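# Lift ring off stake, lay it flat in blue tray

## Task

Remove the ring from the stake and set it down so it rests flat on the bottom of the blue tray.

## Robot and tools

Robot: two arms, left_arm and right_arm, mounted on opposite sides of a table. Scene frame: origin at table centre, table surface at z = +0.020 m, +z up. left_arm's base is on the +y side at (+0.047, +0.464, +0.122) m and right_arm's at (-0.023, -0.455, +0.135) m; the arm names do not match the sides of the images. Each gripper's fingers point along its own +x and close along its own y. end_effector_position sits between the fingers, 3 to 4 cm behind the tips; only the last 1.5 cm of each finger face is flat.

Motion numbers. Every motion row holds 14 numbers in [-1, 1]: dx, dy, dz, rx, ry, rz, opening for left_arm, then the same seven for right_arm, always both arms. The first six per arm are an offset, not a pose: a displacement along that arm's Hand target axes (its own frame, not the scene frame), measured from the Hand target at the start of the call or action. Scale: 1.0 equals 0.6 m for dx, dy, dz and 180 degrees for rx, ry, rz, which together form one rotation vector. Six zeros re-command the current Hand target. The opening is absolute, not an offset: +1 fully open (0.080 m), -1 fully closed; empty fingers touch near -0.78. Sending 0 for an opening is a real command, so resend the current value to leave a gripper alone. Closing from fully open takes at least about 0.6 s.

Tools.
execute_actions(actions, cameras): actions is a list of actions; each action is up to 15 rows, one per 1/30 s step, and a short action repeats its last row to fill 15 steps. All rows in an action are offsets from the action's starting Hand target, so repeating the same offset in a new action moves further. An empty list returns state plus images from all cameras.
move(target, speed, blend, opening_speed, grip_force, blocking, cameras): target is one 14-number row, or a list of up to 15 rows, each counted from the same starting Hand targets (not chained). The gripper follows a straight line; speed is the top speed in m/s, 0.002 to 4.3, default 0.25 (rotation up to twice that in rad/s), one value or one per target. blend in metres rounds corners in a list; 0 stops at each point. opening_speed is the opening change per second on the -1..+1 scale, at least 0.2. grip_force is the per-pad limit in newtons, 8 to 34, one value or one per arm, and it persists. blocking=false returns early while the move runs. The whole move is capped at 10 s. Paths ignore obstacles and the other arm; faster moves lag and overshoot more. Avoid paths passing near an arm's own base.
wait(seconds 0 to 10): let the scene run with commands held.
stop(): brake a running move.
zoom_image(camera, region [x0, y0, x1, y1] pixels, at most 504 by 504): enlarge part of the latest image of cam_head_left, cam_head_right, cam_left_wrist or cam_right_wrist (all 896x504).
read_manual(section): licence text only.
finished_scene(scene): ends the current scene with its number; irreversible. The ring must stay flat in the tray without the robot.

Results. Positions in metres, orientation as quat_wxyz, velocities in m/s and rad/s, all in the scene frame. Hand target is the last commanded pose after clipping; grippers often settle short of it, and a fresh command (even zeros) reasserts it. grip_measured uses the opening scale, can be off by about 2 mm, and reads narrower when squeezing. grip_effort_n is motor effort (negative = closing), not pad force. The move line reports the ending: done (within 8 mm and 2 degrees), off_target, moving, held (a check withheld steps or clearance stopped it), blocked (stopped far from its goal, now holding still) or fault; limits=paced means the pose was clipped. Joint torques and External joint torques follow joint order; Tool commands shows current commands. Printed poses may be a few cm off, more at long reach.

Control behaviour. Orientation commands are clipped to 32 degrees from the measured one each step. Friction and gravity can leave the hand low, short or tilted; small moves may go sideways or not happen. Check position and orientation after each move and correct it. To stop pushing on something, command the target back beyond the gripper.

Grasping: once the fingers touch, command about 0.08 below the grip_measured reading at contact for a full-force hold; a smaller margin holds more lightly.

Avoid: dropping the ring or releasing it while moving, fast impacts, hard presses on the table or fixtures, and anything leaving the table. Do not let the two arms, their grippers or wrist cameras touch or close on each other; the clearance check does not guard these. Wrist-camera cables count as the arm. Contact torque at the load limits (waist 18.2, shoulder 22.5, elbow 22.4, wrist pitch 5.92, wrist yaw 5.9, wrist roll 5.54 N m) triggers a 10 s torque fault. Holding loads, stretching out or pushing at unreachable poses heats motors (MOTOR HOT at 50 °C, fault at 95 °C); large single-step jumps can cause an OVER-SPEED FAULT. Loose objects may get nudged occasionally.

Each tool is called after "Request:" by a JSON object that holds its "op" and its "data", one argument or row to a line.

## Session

Request:
{"op": "execute_actions", "data": {
  "actions": [],
  "cameras": ["cam_head_left","cam_right_wrist"]
}}

Request:
{"op": "zoom_image", "data": {
  "camera": "cam_head_left",
  "region": [400, 150, 640, 350]
}}

Scene clock: 0.00 s.
left_arm: end_effector_position=(-0.0951, +0.2537, +0.1803) grip_measured=+1.000 grip_effort_n=n/a end_effector_quat_wxyz=(+0.056, +0.650, +0.041, -0.757) | right_arm: end_effector_position=(+0.2584, -0.2519, +0.2246) grip_measured=+1.000 grip_effort_n=n/a end_effector_quat_wxyz=(+0.797, +0.231, +0.277, +0.484)
Joint positions: left_arm=[-0.521 1.48 0.865 -0.852 0.114 0.898 0.08] | right_arm=[-1.291 1.683 0.371 0.975 -0.85 0.455 0.08]
Joint velocities: within noise
Joint torques (N m): no reading
External joint torques (N m): no reading
Motor temperatures (°C): left_arm=[27 30 26 28 27 29] | right_arm=[25 31 28 31 29 33]
Heat: left arm: hottest shoulder 30 °C (+0.0 °C/min); right arm: hottest wrist roll 33 °C (+0.0 °C/min).
Hand target: left_arm -0.0957, +0.2528, +0.1817; +0.058, +0.648, +0.039, -0.758 | right_arm +0.2592, -0.2516, +0.2266; +0.798, +0.231, +0.274, +0.486
Tool commands: left_gripper/opening=+1.0 right_gripper/opening=+1.0
Images, in order (width x height): cam_head_left 896x504, cam_right_wrist 896x504.

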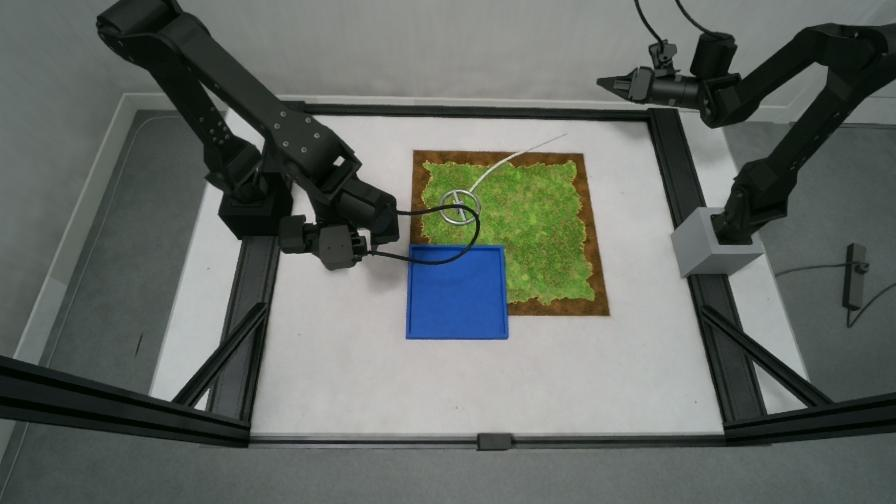

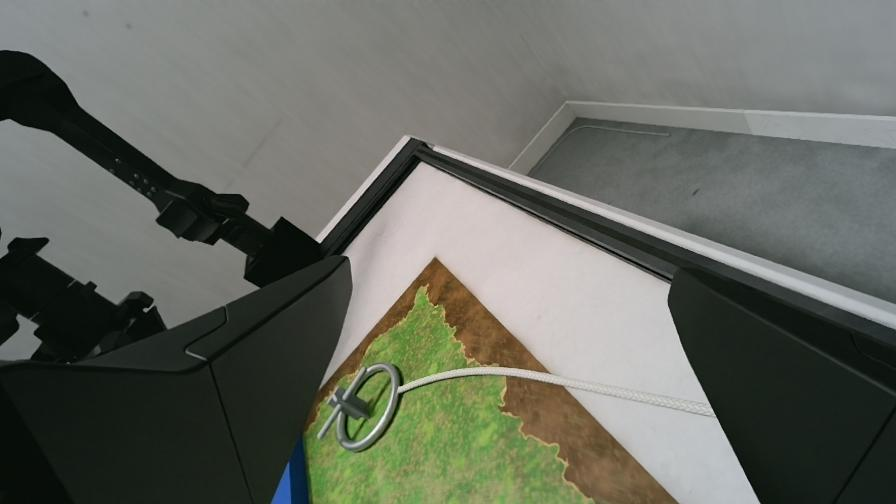

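Scaled by 2.100.

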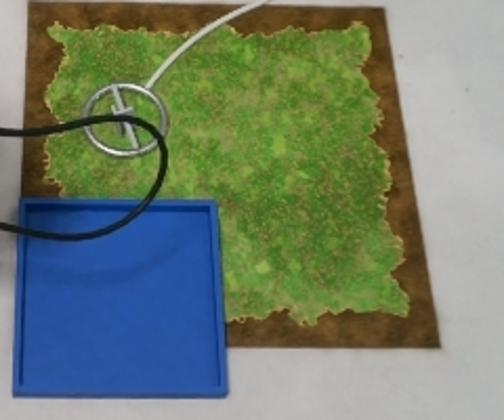

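Request:
{"op": "move", "data": {
  "target": [-0.0241,0.3167,-0.3099,-0.0367,0.0502,-0.0023,-0.24, 0,0,0,0,0,0,1],
  "speed": 0.3,
  "cameras": ["cam_head_left","cam_left_wrist"]
}}

Scene clock: 67.87 s.
left_arm: end_effector_position=(+0.1142, +0.0928, +0.1705) grip_measured=-0.236 grip_effort_n=-14.2 end_effector_quat_wxyz=(+0.091, +0.700, +0.091, -0.702) | right_arm: end_effector_position=(+0.2584, -0.2519, +0.2246) grip_measured=+1.000 grip_effort_n=-1.6 end_effector_quat_wxyz=(+0.797, +0.231, +0.277, +0.484)
Joint positions: left_arm=[0.187 2.026 1.487 -1.033 0.004 1.492 0.024] | right_arm=[-1.291 1.683 0.371 0.975 -0.85 0.455 0.08]
Joint torques (N m): left_arm=[-0.27 -8.79 7.32 0.12 -0.09 0.12] | right_arm=[0 -6.14 4.73 1.45 -0.15 -0.02]
External joint torques (N m): left_arm=[-0.27 -0.41 2.14 -0.14 -0.14 0.12] | right_arm=[0.01 -1.34 0.74 -0.01 0 0.01]
Motor temperatures (°C): left_arm=[27 33 32 28 27 29] | right_arm=[25 34 30 35 29 33]
Heat: left arm: hottest shoulder 33 °C (+2.0 °C/min); right arm: hottest wrist pitch 35 °C (+3.0 °C/min).
Hand target: left_arm +0.1148, +0.0901, +0.1696; +0.089, +0.701, +0.090, -0.702 | right_arm +0.2592, -0.2516, +0.2266; +0.798, +0.231, +0.274, +0.486
Off the commanded pose: left_arm 0.003 m, 0 deg | right_arm 0.002 m, 0 deg.
move: done
Images, in order (width x height): cam_head_left 896x504, cam_left_wrist 896x504.

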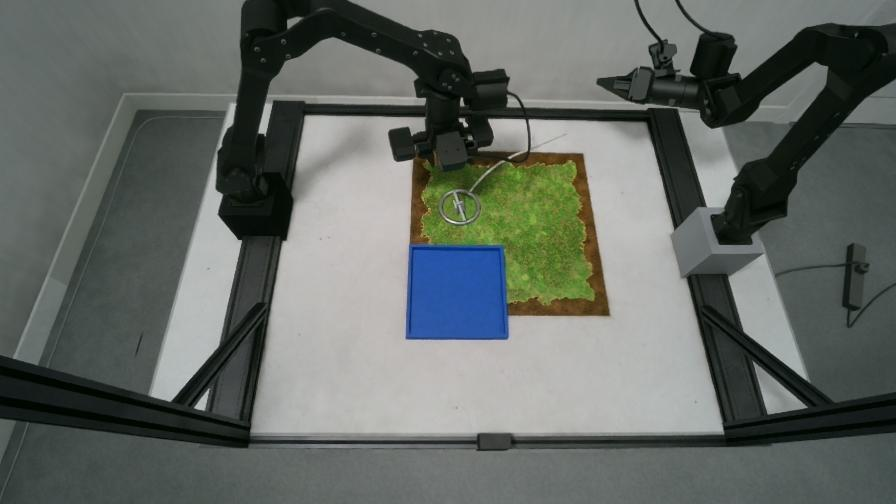

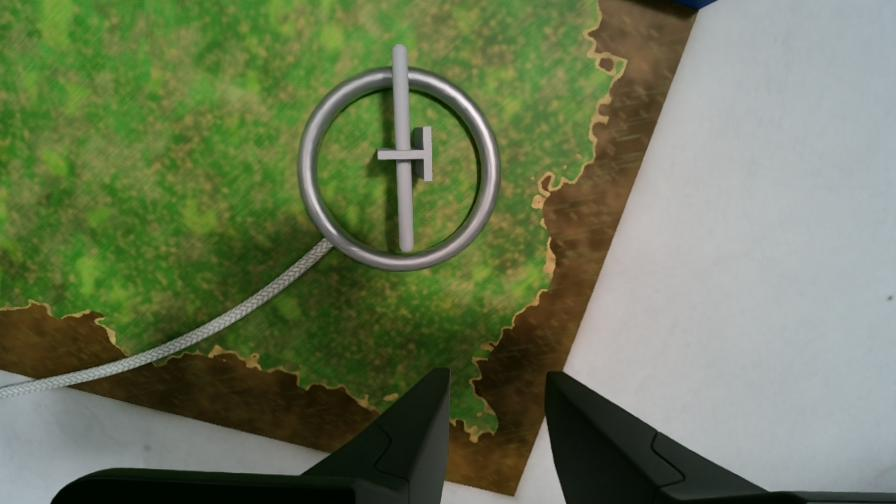

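Request:
{"op": "move", "data": {
  "target": [0.09,0.125,0.0617,0,0,0,-0.24, 0,0,0,0,0,0,1],
  "speed": 0.25,
  "cameras": ["cam_left_wrist"]
}}

Scene clock: 138.43 s.
left_arm: end_effector_position=(+0.0969, +0.0101, +0.1181) grip_measured=-0.236 grip_effort_n=-14.2 end_effector_quat_wxyz=(+0.088, +0.701, +0.087, -0.703) | right_arm: end_effector_position=(+0.2584, -0.2519, +0.2246) grip_measured=+1.000 grip_effort_n=-2.6 end_effector_quat_wxyz=(+0.797, +0.231, +0.277, +0.484)
Joint positions: left_arm=[0.118 2.394 1.876 -1.052 0.003 1.432 0.024] | right_arm=[-1.291 1.683 0.371 0.975 -0.85 0.455 0.08]
Joint torques (N m): left_arm=[-0.12 -11.18 7.27 0.15 -0.07 -0.18] | right_arm=[-0.02 -6.13 4.71 1.45 -0.15 -0.03]
External joint torques (N m): left_arm=[-0.2 -0.48 1.95 -0.15 -0.12 -0.18] | right_arm=[-0.03 -1.36 0.78 0.01 0 0]
Motor temperatures (°C): left_arm=[27 41 35 28 27 29] | right_arm=[25 34 30 36 29 33]
Heat: left arm: hottest shoulder 41 °C (+5.0 °C/min); right arm: hottest wrist pitch 36 °C (+1.0 °C/min).
Hand target: left_arm +0.0976, +0.0084, +0.1155; +0.089, +0.701, +0.090, -0.702 | right_arm +0.2592, -0.2516, +0.2266; +0.798, +0.231, +0.274, +0.486
Off the commanded pose: left_arm 0.003 m, 0 deg | right_arm 0.002 m, 0 deg.
move: done
Images, in order (width x height): cam_left_wrist 896x504.

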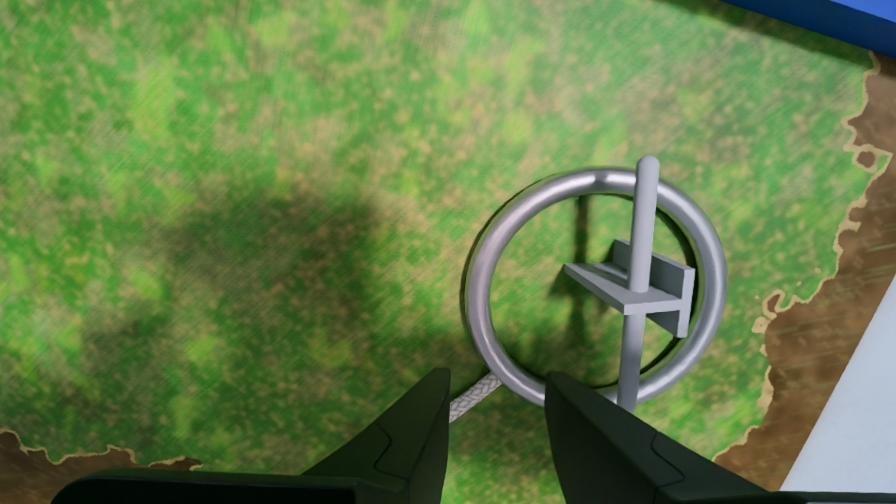

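Request:
{"op": "move", "data": {
  "target": [0.052,0.004,0,0,0,0,-0.42, 0,0,0,0,0,0,1],
  "speed": 0.15,
  "cameras": ["cam_left_wrist"]
}}

Scene clock: 152.87 s.
left_arm: end_effector_position=(+0.0976, +0.0038, +0.0898) grip_measured=-0.416 grip_effort_n=-14.2 end_effector_quat_wxyz=(+0.091, +0.700, +0.084, -0.703) | right_arm: end_effector_position=(+0.2584, -0.2519, +0.2246) grip_measured=+1.000 grip_effort_n=-1.6 end_effector_quat_wxyz=(+0.797, +0.231, +0.277, +0.484)
Joint positions: left_arm=[0.118 2.45 1.86 -0.971 0.003 1.432 0.016] | right_arm=[-1.291 1.683 0.371 0.975 -0.85 0.455 0.08]
Joint torques (N m): left_arm=[-0.01 -11.63 5.28 0.45 -0.07 -0.15] | right_arm=[-0.01 -6.15 4.72 1.45 -0.15 -0.03]
External joint torques (N m): left_arm=[-0.17 -0.76 0.08 0.15 -0.12 -0.15] | right_arm=[-0.01 -1.34 0.74 -0.01 0 0]
Heat: left arm: hottest shoulder 41 °C (+3.0 °C/min); right arm: hottest wrist pitch 36 °C (+1.0 °C/min).
Hand target: left_arm +0.0982, +0.0060, +0.0843; +0.089, +0.701, +0.090, -0.702 | right_arm +0.2592, -0.2516, +0.2266; +0.798, +0.231, +0.274, +0.486
Off the commanded pose: left_arm 0.006 m, 1 deg | right_arm 0.002 m, 0 deg.
move: done
Images, in order (width x height): cam_left_wrist 896x504.

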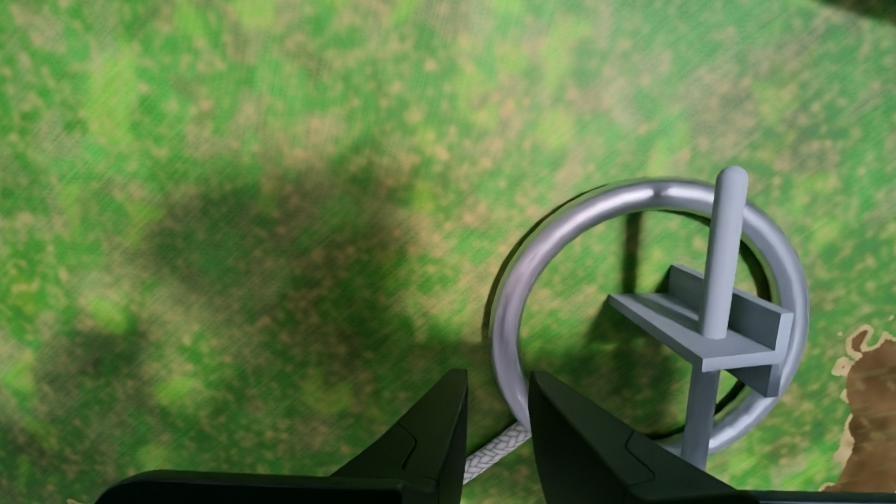

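Request:
{"op": "move", "data": {
  "target": [0.03,-0.006,0,0,0,0,-0.42, 0,0,0,0,0,0,1],
  "speed": 0.08,
  "cameras": ["cam_left_wrist"]
}}

Scene clock: 167.47 s.
left_arm: end_effector_position=(+0.0973, +0.0064, +0.0728) grip_measured=-0.416 grip_effort_n=-14.2 end_effector_quat_wxyz=(+0.093, +0.700, +0.083, -0.703) | right_arm: end_effector_position=(+0.2584, -0.2519, +0.2246) grip_measured=+1.000 grip_effort_n=-1.6 end_effector_quat_wxyz=(+0.797, +0.231, +0.277, +0.484)
Joint positions: left_arm=[0.118 2.464 1.814 -0.907 0.003 1.432 0.016] | right_arm=[-1.291 1.683 0.371 0.975 -0.85 0.455 0.08]
Joint torques (N m): left_arm=[-0.1 -11.59 5.03 0.48 -0.07 -0.18] | right_arm=[-0.03 -6.12 4.72 1.45 -0.15 -0.03]
External joint torques (N m): left_arm=[-0.02 -0.74 -0.08 0.18 -0.13 -0.18] | right_arm=[-0.04 -1.32 0.74 0 0 0]
Heat: left arm: hottest shoulder 41 °C (+1.0 °C/min); right arm: hottest wrist pitch 36 °C (+1.0 °C/min).
Hand target: left_arm +0.0973, +0.0094, +0.0665; +0.089, +0.701, +0.090, -0.702 | right_arm +0.2592, -0.2516, +0.2266; +0.798, +0.231, +0.274, +0.486
Off the commanded pose: left_arm 0.007 m, 1 deg | right_arm 0.002 m, 0 deg.
move: done
Images, in order (width x height): cam_left_wrist 896x504.

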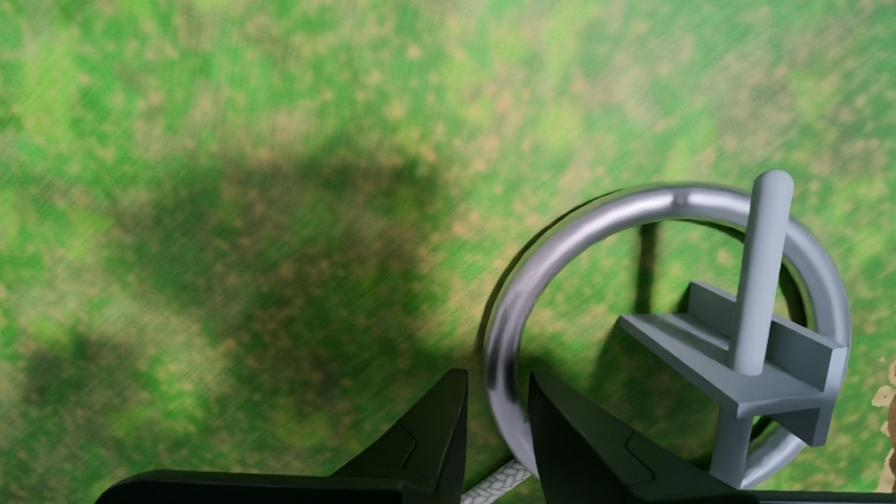

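Request:
{"op": "move", "data": {
  "target": [0.0155,0.002,0,0,0,0,-0.42, 0,0,0,0,0,0,1],
  "speed": 0.06,
  "cameras": ["cam_left_wrist"]
}}

Scene clock: 175.90 s.
left_arm: end_effector_position=(+0.0974, +0.0053, +0.0651) grip_measured=-0.416 grip_effort_n=-15.1 end_effector_quat_wxyz=(+0.093, +0.700, +0.083, -0.703) | right_arm: end_effector_position=(+0.2584, -0.2519, +0.2246) grip_measured=+1.000 grip_effort_n=-2.1 end_effector_quat_wxyz=(+0.797, +0.231, +0.277, +0.484)
Joint positions: left_arm=[0.118 2.481 1.813 -0.889 0.003 1.432 0.016] | right_arm=[-1.291 1.683 0.371 0.975 -0.85 0.455 0.08]
Joint torques (N m): left_arm=[-0.07 -10.96 5.02 0.71 -0.08 -0.17] | right_arm=[-0.03 -6.13 4.73 1.44 -0.15 -0.03]
External joint torques (N m): left_arm=[-0.07 -0.13 -0.01 0.4 -0.13 -0.17] | right_arm=[-0.02 -1.27 0.69 -0.03 0.01 0]
Heat: left arm: hottest shoulder 44 °C (+4.0 °C/min); right arm: hottest wrist pitch 36 °C (+0.0 °C/min).
Hand target: left_arm +0.0976, +0.0083, +0.0571; +0.089, +0.701, +0.090, -0.702 | right_arm +0.2592, -0.2516, +0.2266; +0.798, +0.231, +0.274, +0.486
Off the commanded pose: left_arm 0.008 m, 1 deg | right_arm 0.002 m, 0 deg.
move: done
Images, in order (width x height): cam_left_wrist 896x504.

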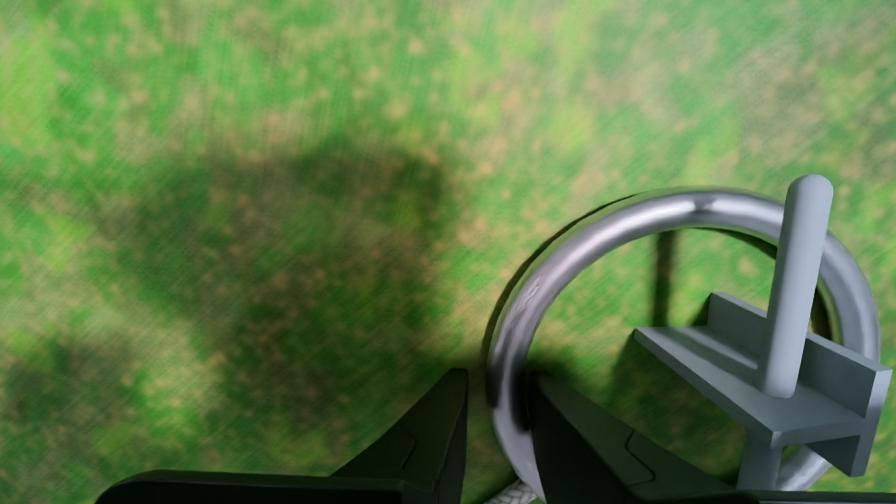

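Request:
{"op": "move", "data": {
  "target": [
    [0.0,-0.006,0,0,0,0,-0.42, 0,0,0,0,0,0,1],
    [0.0,-0.006,0,0,0,0,-0.75, 0,0,0,0,0,0,1]
  ],
  "speed": 0.06,
  "opening_speed": 0.6,
  "cameras": ["cam_left_wrist"]
}}

Scene clock: 182.57 s.
left_arm: end_effector_position=(+0.0973, +0.0061, +0.0625) grip_measured=-0.610 grip_effort_n=-83.5 end_effector_quat_wxyz=(+0.095, +0.700, +0.082, -0.703) | right_arm: end_effector_position=(+0.2584, -0.2519, +0.2246) grip_measured=+1.000 grip_effort_n=-1.6 end_effector_quat_wxyz=(+0.797, +0.231, +0.277, +0.484)
Joint positions: left_arm=[0.118 2.479 1.798 -0.871 0.003 1.429 0.008] | right_arm=[-1.291 1.683 0.371 0.975 -0.85 0.455 0.08]
Joint torques (N m): left_arm=[-0.15 -12.45 3.82 0.28 -0.08 -0.13] | right_arm=[-0.03 -6.14 4.72 1.45 -0.15 -0.03]
External joint torques (N m): left_arm=[-0.06 -1.7 -1.17 -0.02 -0.14 -0.13] | right_arm=[-0.02 -1.32 0.7 -0.01 0 0.01]
Motor temperatures (°C): left_arm=[27 46 31 28 27 29] | right_arm=[25 34 30 36 29 33]
Heat: left arm: hottest shoulder 46 °C (+5.0 °C/min); right arm: hottest wrist pitch 36 °C (+0.0 °C/min).
Hand target: left_arm +0.0967, +0.0119, +0.0571; +0.089, +0.701, +0.090, -0.702 | right_arm +0.2592, -0.2516, +0.2266; +0.798, +0.231, +0.274, +0.486
Off the commanded pose: left_arm 0.008 m, 1 deg | right_arm 0.002 m, 0 deg.
move: done
Images, in order (width x height): cam_left_wrist 896x504.

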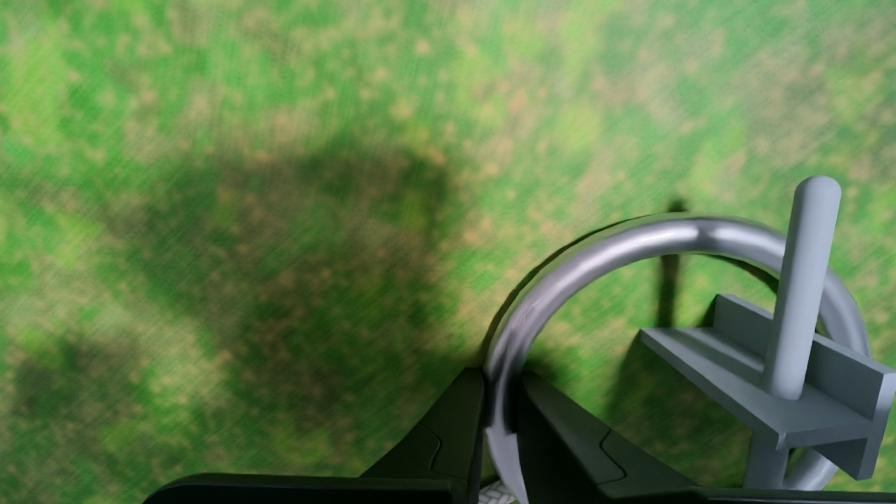

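Request:
{"op": "move", "data": {
  "target": [-0.03,0,0,0,0,0,-0.75, 0,0,0,0,0,0,1],
  "speed": 0.06,
  "cameras": ["cam_left_wrist"]
}}

Scene clock: 188.43 s.
left_arm: end_effector_position=(+0.0964, +0.0146, +0.0651) grip_measured=-0.610 grip_effort_n=-83.5 end_effector_quat_wxyz=(+0.082, +0.700, +0.095, -0.703) | right_arm: end_effector_position=(+0.2584, -0.2519, +0.2246) grip_measured=+1.000 grip_effort_n=-1.6 end_effector_quat_wxyz=(+0.797, +0.231, +0.277, +0.484)
Joint positions: left_arm=[0.118 2.473 1.798 -0.915 0.003 1.429 0.008] | right_arm=[-1.291 1.683 0.371 0.975 -0.85 0.455 0.08]
Joint torques (N m): left_arm=[-0.17 -15.7 5.79 -0.25 -0.06 -0.13] | right_arm=[-0.01 -6.13 4.73 1.45 -0.14 -0.03]
External joint torques (N m): left_arm=[-0.17 -5.01 0.83 -0.51 -0.11 -0.13] | right_arm=[-0.04 -1.36 0.76 0 0.01 0]
Heat: left arm: hottest shoulder 47 °C (+6.1 °C/min); right arm: hottest wrist pitch 36 °C (+0.0 °C/min).
Hand target: left_arm +0.0967, +0.0119, +0.0751; +0.089, +0.701, +0.090, -0.702 | right_arm +0.2592, -0.2516, +0.2266; +0.798, +0.231, +0.274, +0.486
Off the commanded pose: left_arm 0.010 m, 1 deg | right_arm 0.002 m, 0 deg.
move: off_target (left_arm)
Images, in order (width x height): cam_left_wrist 896x504.

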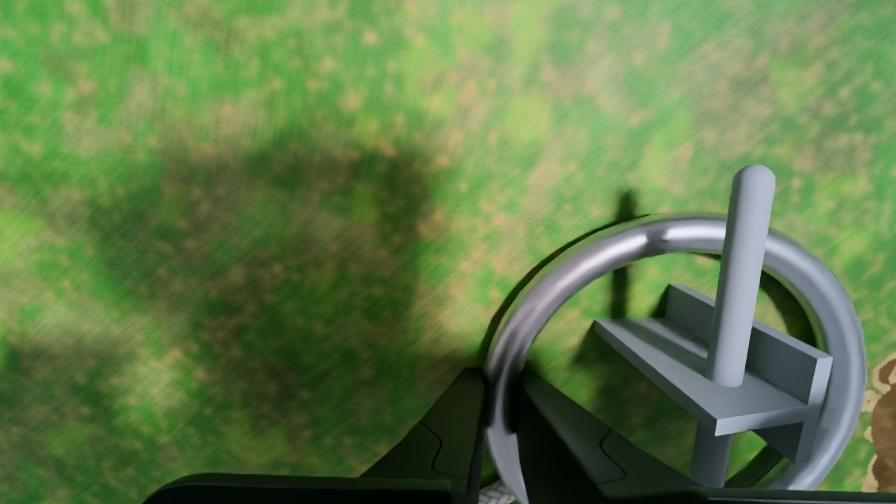

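Request:
{"op": "move", "data": {
  "target": [-0.0167,0.0175,0,0,0,0,-0.75, 0,0,0,0,0,0,1],
  "speed": 0.06,
  "cameras": ["cam_left_wrist"]
}}

Scene clock: 223.90 s.
left_arm: end_effector_position=(+0.0977, +0.0049, +0.0832) grip_measured=-0.610 grip_effort_n=-83.5 end_effector_quat_wxyz=(+0.085, +0.701, +0.092, -0.702) | right_arm: end_effector_position=(+0.2584, -0.2519, +0.2246) grip_measured=+1.000 grip_effort_n=-1.6 end_effector_quat_wxyz=(+0.797, +0.231, +0.277, +0.484)
Joint positions: left_arm=[0.118 2.473 1.876 -0.983 0.003 1.429 0.008] | right_arm=[-1.291 1.683 0.371 0.975 -0.85 0.455 0.08]
Joint torques (N m): left_arm=[0.1 -12.62 7.47 -0.02 -0.06 -0.01] | right_arm=[-0.03 -6.13 4.73 1.44 -0.15 -0.02]
External joint torques (N m): left_arm=[0.02 -1.83 2.37 -0.3 -0.11 -0.01] | right_arm=[-0.01 -1.33 0.74 -0.01 -0.01 0.01]
Motor temperatures (°C): left_arm=[27 58 30 28 27 29] | right_arm=[25 34 30 36 29 33]
Heat: left arm: hottest shoulder 58 °C (+17.0 °C/min); right arm: hottest wrist pitch 36 °C (+0.0 °C/min). Fold the left arm in close to its base, or ease its load, before you think long.
Hand target: left_arm +0.0994, +0.0016, +0.0851; +0.089, +0.701, +0.090, -0.702 | right_arm +0.2592, -0.2516, +0.2266; +0.798, +0.231, +0.274, +0.486
Off the commanded pose: left_arm 0.004 m, 0 deg | right_arm 0.002 m, 0 deg.
MOTOR HOT: joint 2 (shoulder) of the left arm reports 58 °C; the controller stops that arm at 95 °C. To cool a motor, set the load down, stop pushing, or move to a pose that needs little force.
move: done
Images, in order (width x height): cam_left_wrist 896x504.

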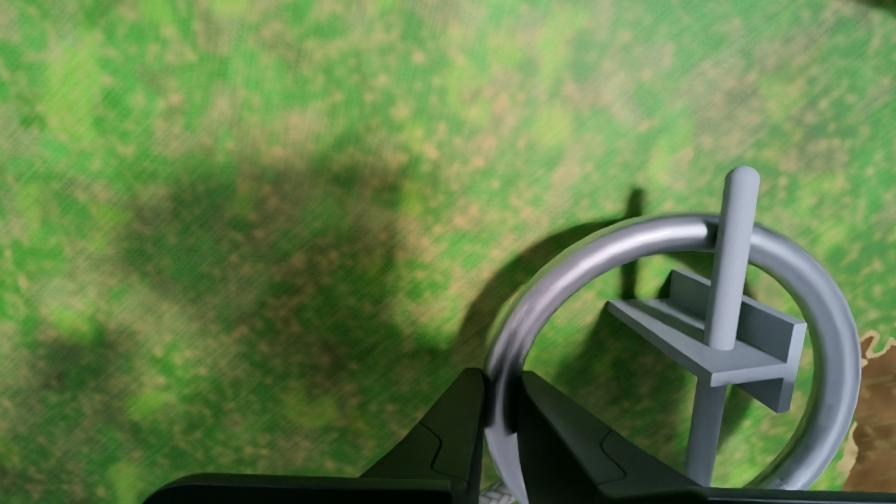

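Request:
{"op": "move", "data": {
  "target": [0,0,0.0417,0,0,0,-0.75, 0,0,0,0,0,0,1],
  "speed": 0.06,
  "cameras": ["cam_left_wrist"]
}}

Scene clock: 233.90 s.
left_arm: end_effector_position=(+0.0759, -0.0011, +0.0841) grip_measured=-0.610 grip_effort_n=-83.5 end_effector_quat_wxyz=(+0.085, +0.702, +0.091, -0.701) | right_arm: end_effector_position=(+0.2584, -0.2519, +0.2246) grip_measured=+1.000 grip_effort_n=-1.6 end_effector_quat_wxyz=(+0.797, +0.231, +0.277, +0.484)
Joint positions: left_arm=[0.069 2.488 1.908 -0.999 -0.001 1.382 0.008] | right_arm=[-1.291 1.683 0.371 0.975 -0.85 0.455 0.08]
Joint torques (N m): left_arm=[-0.22 -12.37 7.61 -0.01 0.08 -0.19] | right_arm=[-0.03 -6.14 4.72 1.45 -0.15 -0.02]
External joint torques (N m): left_arm=[-0.22 -1.49 2.49 -0.28 0.03 -0.19] | right_arm=[-0.02 -1.29 0.69 -0.02 0 0.01]
Motor temperatures (°C): left_arm=[27 57 32 27 27 29] | right_arm=[25 34 30 37 29 33]
Heat: left arm: hottest shoulder 57 °C (+13.0 °C/min); right arm: hottest wrist pitch 37 °C (+1.0 °C/min). Fold the left arm in close to its base, or ease its load, before you think long.
Hand target: left_arm +0.0751, -0.0045, +0.0850; +0.089, +0.701, +0.090, -0.702 | right_arm +0.2592, -0.2516, +0.2266; +0.798, +0.231, +0.274, +0.486
Off the commanded pose: left_arm 0.004 m, 0 deg | right_arm 0.002 m, 0 deg.
MOTOR HOT: still on. Joint 2 (shoulder) of the left arm reports 57 °C.
move: done
Images, in order (width x height): cam_left_wrist 896x504.

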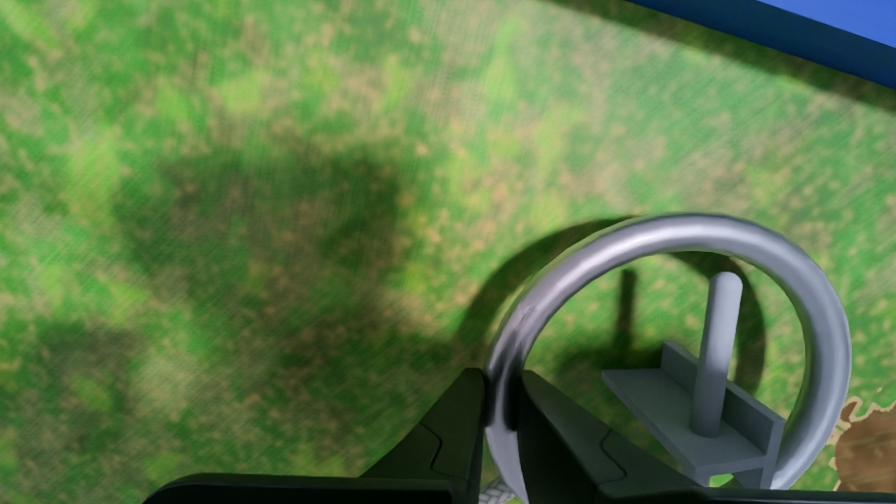

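Request:
{"op": "move", "data": {
  "target": [
    [0,0,0.0175,0,0,0,-0.75, 0,0,0,0,0,0,1],
    [-0.0227,0,-0.003,0,-0.122,0,-0.75, 0,0,0,0,0,0,1]
  ],
  "speed": 0.06,
  "cameras": ["cam_left_wrist"]
}}

Scene clock: 256.90 s.
left_arm: end_effector_position=(+0.0769, -0.0013, +0.0861) grip_measured=-0.610 grip_effort_n=-83.5 end_effector_quat_wxyz=(+0.097, +0.557, +0.083, -0.820) | right_arm: end_effector_position=(+0.2584, -0.2519, +0.2246) grip_measured=+1.000 grip_effort_n=-1.6 end_effector_quat_wxyz=(+0.797, +0.231, +0.277, +0.484)
Joint positions: left_arm=[0.19 2.481 1.858 -0.948 0.375 1.491 0.008] | right_arm=[-1.291 1.683 0.371 0.975 -0.85 0.455 0.08]
Joint torques (N m): left_arm=[0.11 -16.92 5.13 0.38 0.52 0.12] | right_arm=[-0.03 -6.12 4.74 1.45 -0.15 -0.03]
External joint torques (N m): left_arm=[0.12 -6.15 0.1 0.11 0.25 0.12] | right_arm=[-0.05 -1.31 0.77 -0.01 0 0]
Motor temperatures (°C): left_arm=[27 55 34 27 27 29] | right_arm=[25 34 30 37 29 33]
Heat: left arm: hottest shoulder 55 °C (+4.0 °C/min); right arm: hottest wrist pitch 37 °C (+1.0 °C/min). Fold the left arm in close to its base, or ease its load, before you think long.
Hand target: left_arm +0.0771, -0.0042, +0.0987; -0.105, -0.555, -0.071, +0.822 | right_arm +0.2592, -0.2516, +0.2266; +0.798, +0.231, +0.274, +0.486
Off the commanded pose: left_arm 0.013 m, 2 deg | right_arm 0.002 m, 0 deg.
MOTOR HOT: still on. Joint 2 (shoulder) of the left arm reports 55 °C.
move: off_target (left_arm)
Images, in order (width x height): cam_left_wrist 896x504.

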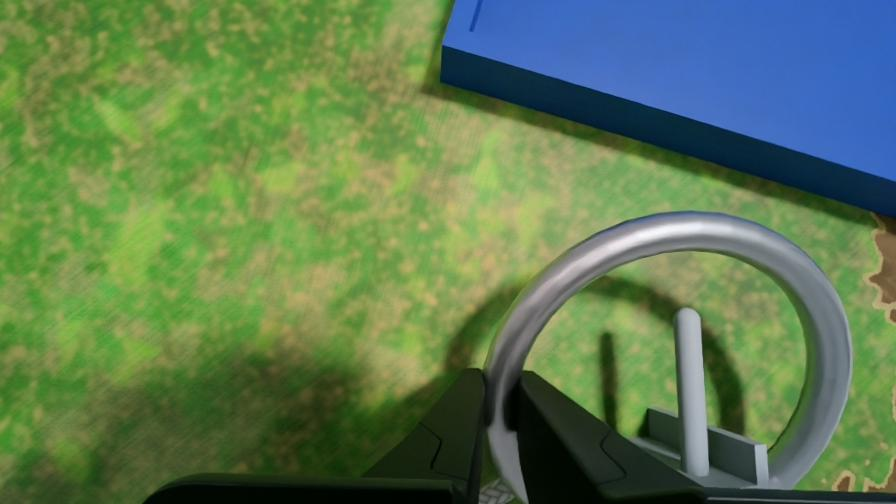

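Request:
{"op": "move", "data": {
  "target": [-0.0139,0,0.0056,0,0,0,-0.75,0,0,0,0,0,0,1],
  "speed": 0.06,
  "cameras": ["cam_left_wrist"]
}}

Scene clock: 290.20 s.
left_arm: end_effector_position=(+0.0764, +0.0013, +0.0927) grip_measured=-0.610 grip_effort_n=-83.5 end_effector_quat_wxyz=(+0.095, +0.557, +0.086, -0.821) | right_arm: end_effector_position=(+0.2584, -0.2519, +0.2246) grip_measured=+1.000 grip_effort_n=-1.6 end_effector_quat_wxyz=(+0.797, +0.231, +0.277, +0.484)
Joint positions: left_arm=[0.19 2.466 1.858 -0.97 0.375 1.491 0.008] | right_arm=[-1.291 1.683 0.371 0.975 -0.85 0.455 0.08]
Joint torques (N m): left_arm=[0.04 -16.74 6.6 0.04 0.51 0.13] | right_arm=[-0.02 -6.14 4.73 1.44 -0.15 -0.03]
External joint torques (N m): left_arm=[-0.04 -5.86 1.45 -0.23 0.24 0.12] | right_arm=[-0.02 -1.3 0.7 -0.03 0 0]
Motor temperatures (°C): left_arm=[27 75 32 28 28 29] | right_arm=[25 34 30 37 29 33]
Heat: left arm: hottest shoulder 75 °C (+17.2 °C/min); right arm: hottest wrist pitch 37 °C (+0.0 °C/min). Fold the left arm in close to its base, or ease its load, before you think long.
Hand target: left_arm +0.0770, -0.0042, +0.1077; -0.105, -0.555, -0.071, +0.822 | right_arm +0.2592, -0.2516, +0.2266; +0.798, +0.231, +0.274, +0.486
Off the commanded pose: left_arm 0.016 m, 2 deg | right_arm 0.002 m, 0 deg.
MOTOR HOT: still on. Joint 2 (shoulder) of the left arm reports 75 °C.
move: off_target (left_arm)
Images, in order (width x height): cam_left_wrist 896x504.

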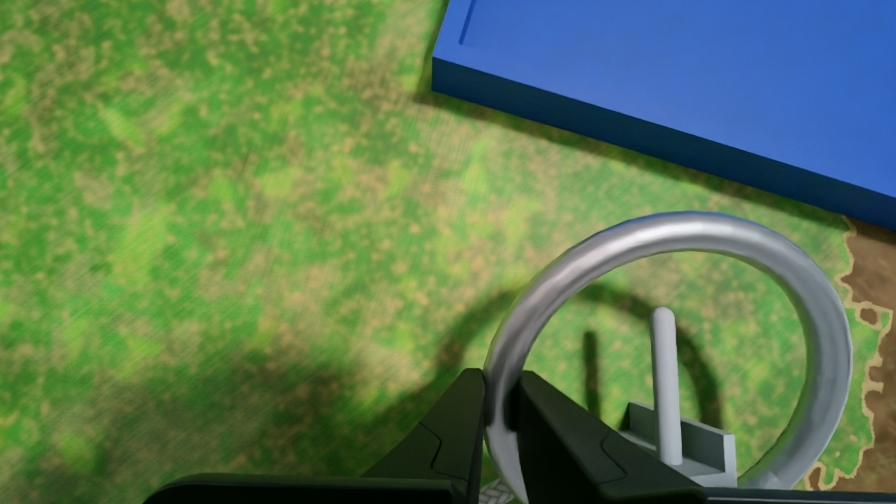

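Request:
{"op": "move", "data": {
  "target": [-0.0116,0,0.0047,0,0,0,-0.75,0,0,0,0,0,0,1],
  "speed": 0.08,
  "cameras": ["cam_left_wrist"]
}}

Scene clock: 301.77 s.
left_arm: end_effector_position=(+0.0760, +0.0032, +0.0969) grip_measured=-0.610 grip_effort_n=-83.5 end_effector_quat_wxyz=(+0.093, +0.557, +0.089, -0.821) | right_arm: end_effector_position=(+0.2584, -0.2519, +0.2246) grip_measured=+1.000 grip_effort_n=-1.2 end_effector_quat_wxyz=(+0.797, +0.231, +0.277, +0.484)
Joint positions: left_arm=[0.19 2.458 1.862 -0.989 0.375 1.492 0.008] | right_arm=[-1.291 1.683 0.371 0.975 -0.85 0.455 0.08]
Joint torques (N m): left_arm=[0.04 -17.17 7.43 -0.18 0.52 0.09] | right_arm=[-0.01 -6.13 4.74 1.45 -0.15 -0.02]
External joint torques (N m): left_arm=[-0.04 -6.42 2.33 -0.44 0.25 0.09] | right_arm=[0 -1.33 0.75 -0.01 0 0.01]
Motor temperatures (°C): left_arm=[27 70 33 27 28 29] | right_arm=[25 34 30 37 29 33]
Heat: left arm: hottest shoulder 70 °C (+15.1 °C/min); right arm: hottest wrist pitch 37 °C (+0.0 °C/min). Fold the left arm in close to its base, or ease its load, before you think long.
Hand target: left_arm +0.0770, -0.0042, +0.1152; -0.105, -0.555, -0.071, +0.822 | right_arm +0.2592, -0.2516, +0.2266; +0.798, +0.231, +0.274, +0.486
Off the commanded pose: left_arm 0.020 m, 3 deg | right_arm 0.002 m, 0 deg.
MOTOR HOT: still on. Joint 2 (shoulder) of the left arm reports 70 °C.
move: off_target (left_arm)
Images, in order (width x height): cam_left_wrist 896x504.

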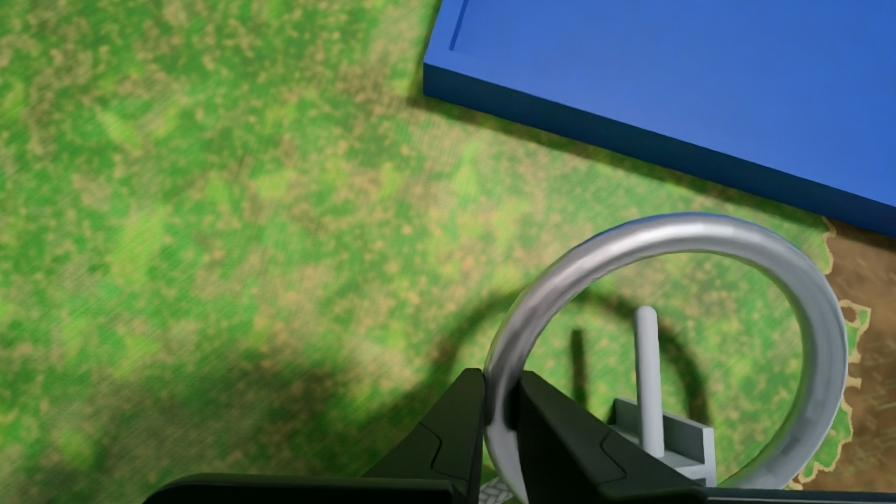

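Request:
{"op": "move", "data": {
  "target": [-0.0078,0.005,-0.0170,0,0,0,-0.75,0,0,0,0,0,0,1],
  "speed": 0.06,
  "cameras": ["cam_left_wrist"]
}}

Scene clock: 311.73 s.
left_arm: end_effector_position=(+0.0868, +0.0025, +0.1026) grip_measured=-0.610 grip_effort_n=-83.5 end_effector_quat_wxyz=(+0.095, +0.556, +0.086, -0.821) | right_arm: end_effector_position=(+0.2584, -0.2519, +0.2246) grip_measured=+1.000 grip_effort_n=-2.1 end_effector_quat_wxyz=(+0.797, +0.231, +0.277, +0.484)
Joint positions: left_arm=[0.213 2.458 1.885 -1.014 0.377 1.517 0.008] | right_arm=[-1.291 1.683 0.371 0.975 -0.85 0.455 0.08]
Joint torques (N m): left_arm=[0.09 -15.55 7.89 0.02 0.48 0.12] | right_arm=[0 -6.13 4.73 1.44 -0.14 -0.03]
External joint torques (N m): left_arm=[0.02 -4.73 2.74 -0.24 0.2 0.12] | right_arm=[-0.02 -1.37 0.77 0 0.01 0]
Motor temperatures (°C): left_arm=[27 76 33 27 28 29] | right_arm=[25 34 30 37 29 33]
Heat: left arm: hottest shoulder 76 °C (+23.1 °C/min); right arm: hottest wrist pitch 37 °C (+0.0 °C/min). Heating fast: the left arm's shoulder motor: a push or a pull is the cause, and it goes on while you think. Ease it with your next call, before anything else.
Hand target: left_arm +0.0885, -0.0043, +0.1158; -0.104, -0.555, -0.071, +0.822 | right_arm +0.2592, -0.2516, +0.2266; +0.798, +0.231, +0.274, +0.486
Off the commanded pose: left_arm 0.015 m, 2 deg | right_arm 0.002 m, 0 deg.
MOTOR HOT: still on. Joint 2 (shoulder) of the left arm reports 76 °C.
move: off_target (left_arm)
Images, in order (width x height): cam_left_wrist 896x504.

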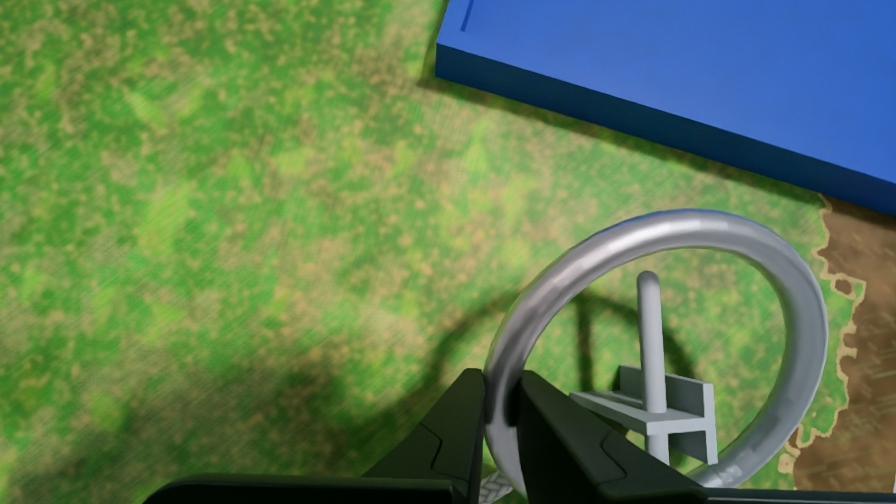

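Request:
{"op": "move", "data": {
  "target": [-0.0035,0.004,-0.0237,0,0,0,-0.75,0,0,0,0,0,0,1],
  "speed": 0.06,
  "cameras": ["cam_left_wrist"]
}}

Scene clock: 318.00 s.
left_arm: end_effector_position=(+0.1014, +0.0015, +0.1068) grip_measured=-0.610 grip_effort_n=-83.5 end_effector_quat_wxyz=(+0.100, +0.557, +0.079, -0.821) | right_arm: end_effector_position=(+0.2584, -0.2519, +0.2246) grip_measured=+1.000 grip_effort_n=-1.6 end_effector_quat_wxyz=(+0.797, +0.231, +0.277, +0.484)
Joint positions: left_arm=[0.243 2.458 1.902 -1.027 0.377 1.55 0.008] | right_arm=[-1.291 1.683 0.371 0.975 -0.85 0.455 0.08]
Joint torques (N m): left_arm=[0.04 -13.43 7.81 0.04 0.49 0.13] | right_arm=[-0.01 -6.15 4.74 1.44 -0.14 -0.03]
External joint torques (N m): left_arm=[0.12 -2.71 2.7 -0.21 0.21 0.12] | right_arm=[0 -1.35 0.78 0 0.01 0]
Motor temperatures (°C): left_arm=[27 77 34 27 28 29] | right_arm=[25 34 30 37 29 33]
Heat: left arm: hottest shoulder 77 °C (+21.0 °C/min); right arm: hottest wrist pitch 37 °C (+0.0 °C/min). Fold the left arm in close to its base, or ease its load, before you think long.
Hand target: left_arm +0.1027, -0.0031, +0.1124; -0.104, -0.555, -0.071, +0.822 | right_arm +0.2592, -0.2516, +0.2266; +0.798, +0.231, +0.274, +0.486
Off the commanded pose: left_arm 0.007 m, 1 deg | right_arm 0.002 m, 0 deg.
MOTOR HOT: still on. Joint 2 (shoulder) of the left arm reports 77 °C.
move: done
Images, in order (width x height): cam_left_wrist 896x504.

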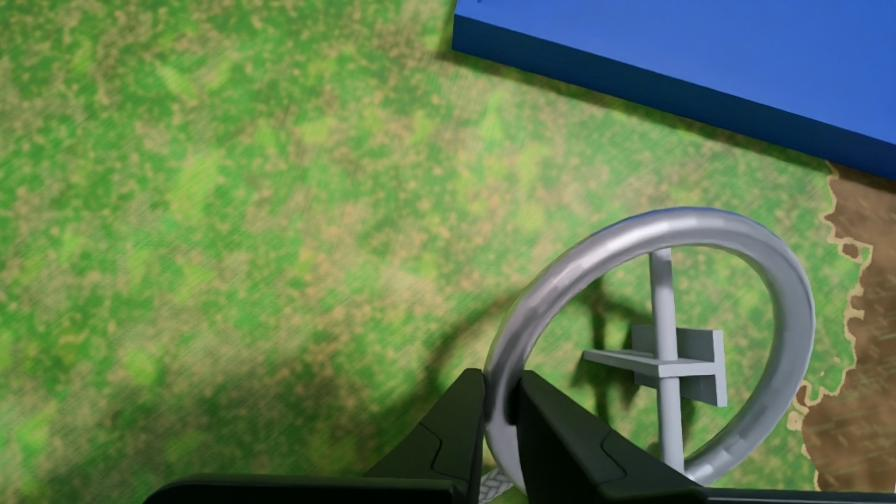

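Request:
{"op": "move", "data": {
  "target": [0.0043,-0.004,-0.0161,0,0,0,-0.75,0,0,0,0,0,0,1],
  "speed": 0.06,
  "cameras": ["cam_left_wrist"]
}}

Scene clock: 334.67 s.
left_arm: end_effector_position=(+0.1104, +0.0007, +0.1062) grip_measured=-0.610 grip_effort_n=-83.5 end_effector_quat_wxyz=(+0.105, +0.557, +0.073, -0.820) | right_arm: end_effector_position=(+0.2584, -0.2519, +0.2246) grip_measured=+1.000 grip_effort_n=-2.1 end_effector_quat_wxyz=(+0.797, +0.231, +0.277, +0.484)
Joint positions: left_arm=[0.262 2.458 1.9 -1.014 0.377 1.569 0.008] | right_arm=[-1.291 1.683 0.371 0.975 -0.85 0.455 0.08]
Joint torques (N m): left_arm=[-0.04 -13.38 5.22 0.35 0.48 0.11] | right_arm=[-0.03 -6.14 4.72 1.45 -0.15 -0.03]
External joint torques (N m): left_arm=[-0.04 -2.62 0.11 0.1 0.21 0.11] | right_arm=[-0.03 -1.31 0.72 -0.01 0 0]
Motor temperatures (°C): left_arm=[27 75 36 27 28 29] | right_arm=[25 34 30 37 29 33]
Heat: left arm: hottest shoulder 75 °C (+6.0 °C/min); right arm: hottest wrist pitch 37 °C (+0.0 °C/min). Fold the left arm in close to its base, or ease its load, before you think long.
Hand target: left_arm +0.1098, +0.0012, +0.1064; -0.104, -0.555, -0.071, +0.822 | right_arm +0.2592, -0.2516, +0.2266; +0.798, +0.231, +0.274, +0.486
Off the commanded pose: left_arm 0.001 m, 0 deg | right_arm 0.002 m, 0 deg.
MOTOR HOT: still on. Joint 2 (shoulder) of the left arm reports 75 °C.
move: done
Images, in order (width x height): cam_left_wrist 896x504.

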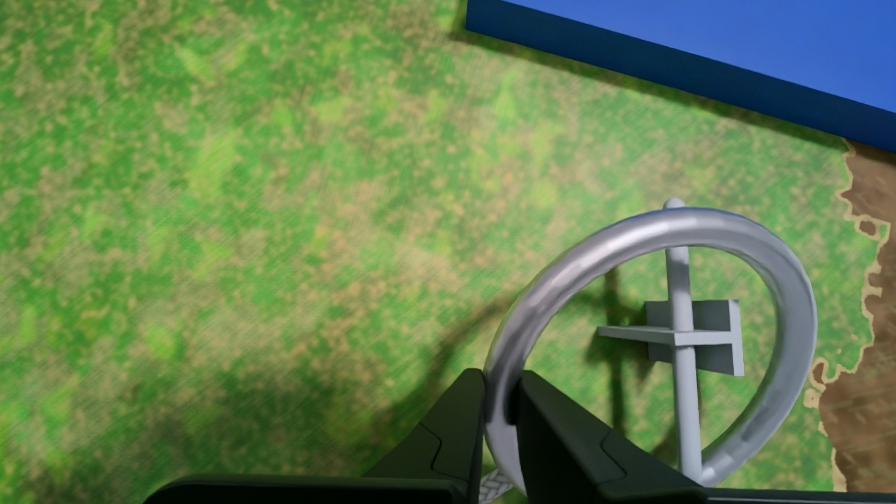

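Request:
{"op": "zoom_image", "data": {
  "camera": "cam_left_wrist",
  "region": [580, 380, 800, 504]
}}

Scaled by 2.291.

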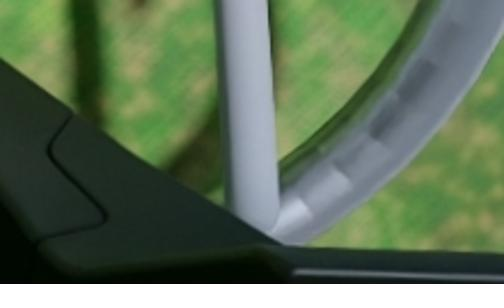

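Request:
{"op": "move", "data": {
  "target": [-0.0038,-0.008,-0.0100,0,0,0,-0.75,0,0,0,0,0,0,1],
  "speed": 0.06,
  "cameras": ["cam_left_wrist"]
}}

Request:
{"op": "zoom_image", "data": {
  "camera": "cam_left_wrist",
  "region": [580, 380, 800, 504]
}}

Scene clock: 350.87 s.
left_arm: end_effector_position=(+0.1147, +0.0089, +0.0981) grip_measured=-0.610 grip_effort_n=-83.5 end_effector_quat_wxyz=(+0.100, +0.556, +0.080, -0.821) | right_arm: end_effector_position=(+0.2584, -0.2519, +0.2246) grip_measured=+1.000 grip_effort_n=-1.6 end_effector_quat_wxyz=(+0.797, +0.231, +0.277, +0.484)
Joint positions: left_arm=[0.276 2.458 1.866 -1.003 0.377 1.584 0.008] | right_arm=[-1.291 1.683 0.371 0.975 -0.85 0.455 0.08]
Joint torques (N m): left_arm=[0.09 -15.62 5.11 0.3 0.49 0.13] | right_arm=[0 -6.13 4.72 1.45 -0.15 -0.03]
External joint torques (N m): left_arm=[0.07 -4.83 0.01 0.06 0.21 0.13] | right_arm=[-0.01 -1.35 0.79 0.01 0.01 0]
Motor temperatures (°C): left_arm=[27 74 33 27 28 29] | right_arm=[25 34 31 37 29 33]
Heat: left arm: hottest shoulder 74 °C (-1.0 °C/min); right arm: hottest wrist pitch 37 °C (+0.0 °C/min). Fold the left arm in close to its base, or ease its load, before you think long.
Hand target: left_arm +0.1148, +0.0075, +0.1063; -0.104, -0.555, -0.071, +0.822 | right_arm +0.2592, -0.2516, +0.2266; +0.798, +0.231, +0.274, +0.486
Off the commanded pose: left_arm 0.008 m, 1 deg | right_arm 0.002 m, 0 deg.
MOTOR HOT: still on. Joint 2 (shoulder) of the left arm reports 74 °C.
move: done
Images, in order (width x height): cam_left_wrist 896x504.

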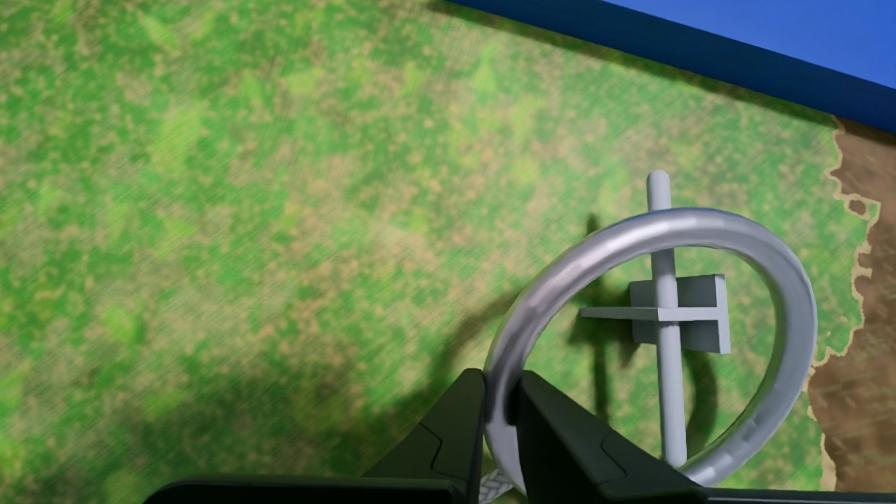

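Scaled by 2.291.

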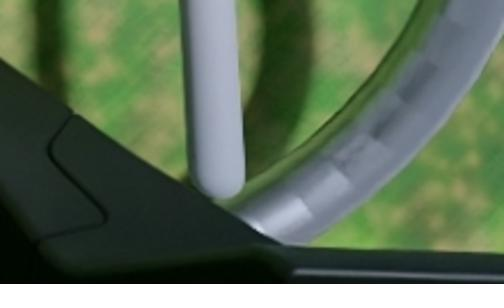

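Request:
{"op": "move", "data": {
  "target": [-0.0386,0.0,0.0156,0,0,0,-0.75,0,0,0,0,0,0,1],
  "speed": 0.06,
  "cameras": ["cam_left_wrist"]
}}

Scene clock: 362.90 s.
left_arm: end_effector_position=(+0.1135, +0.0133, +0.1168) grip_measured=-0.610 grip_effort_n=-83.5 end_effector_quat_wxyz=(+0.095, +0.555, +0.087, -0.822) | right_arm: end_effector_position=(+0.2584, -0.2519, +0.2246) grip_measured=+1.000 grip_effort_n=-2.1 end_effector_quat_wxyz=(+0.797, +0.231, +0.277, +0.484)
Joint positions: left_arm=[0.276 2.429 1.89 -1.075 0.377 1.584 0.008] | right_arm=[-1.291 1.683 0.371 0.975 -0.85 0.455 0.08]
Joint torques (N m): left_arm=[0.02 -16.14 7.32 -0.05 0.5 0.12] | right_arm=[-0.01 -6.13 4.72 1.44 -0.14 -0.03]
External joint torques (N m): left_arm=[-0.06 -5.49 2.18 -0.27 0.22 0.12] | right_arm=[0.01 -1.27 0.67 -0.03 0 0]
Motor temperatures (°C): left_arm=[27 77 32 27 28 29] | right_arm=[25 34 31 37 29 33]
Heat: left arm: hottest shoulder 77 °C (+6.0 °C/min); right arm: hottest wrist pitch 37 °C (+0.0 °C/min). Fold the left arm in close to its base, or ease its load, before you think long.
Hand target: left_arm +0.1148, +0.0075, +0.1311; -0.104, -0.555, -0.071, +0.822 | right_arm +0.2592, -0.2516, +0.2266; +0.798, +0.231, +0.274, +0.486
Off the commanded pose: left_arm 0.016 m, 2 deg | right_arm 0.002 m, 0 deg.
MOTOR HOT: still on. Joint 2 (shoulder) of the left arm reports 77 °C.
move: off_target (left_arm)
Images, in order (width x height): cam_left_wrist 896x504.

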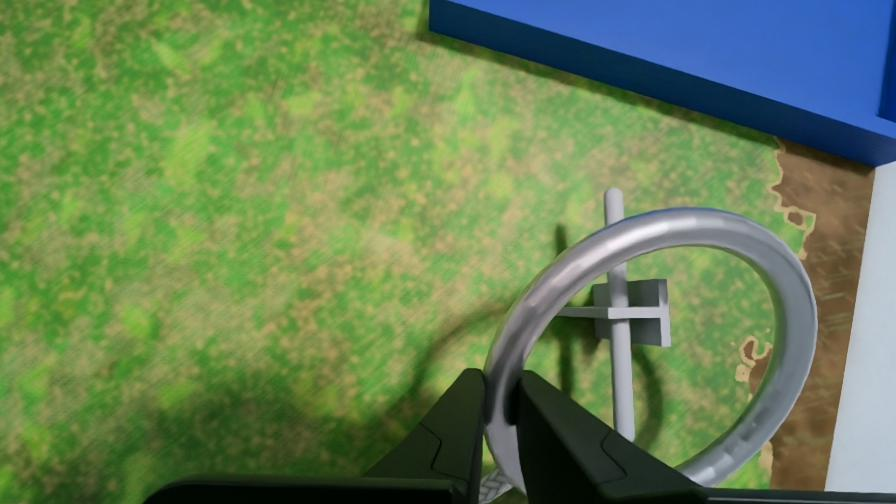

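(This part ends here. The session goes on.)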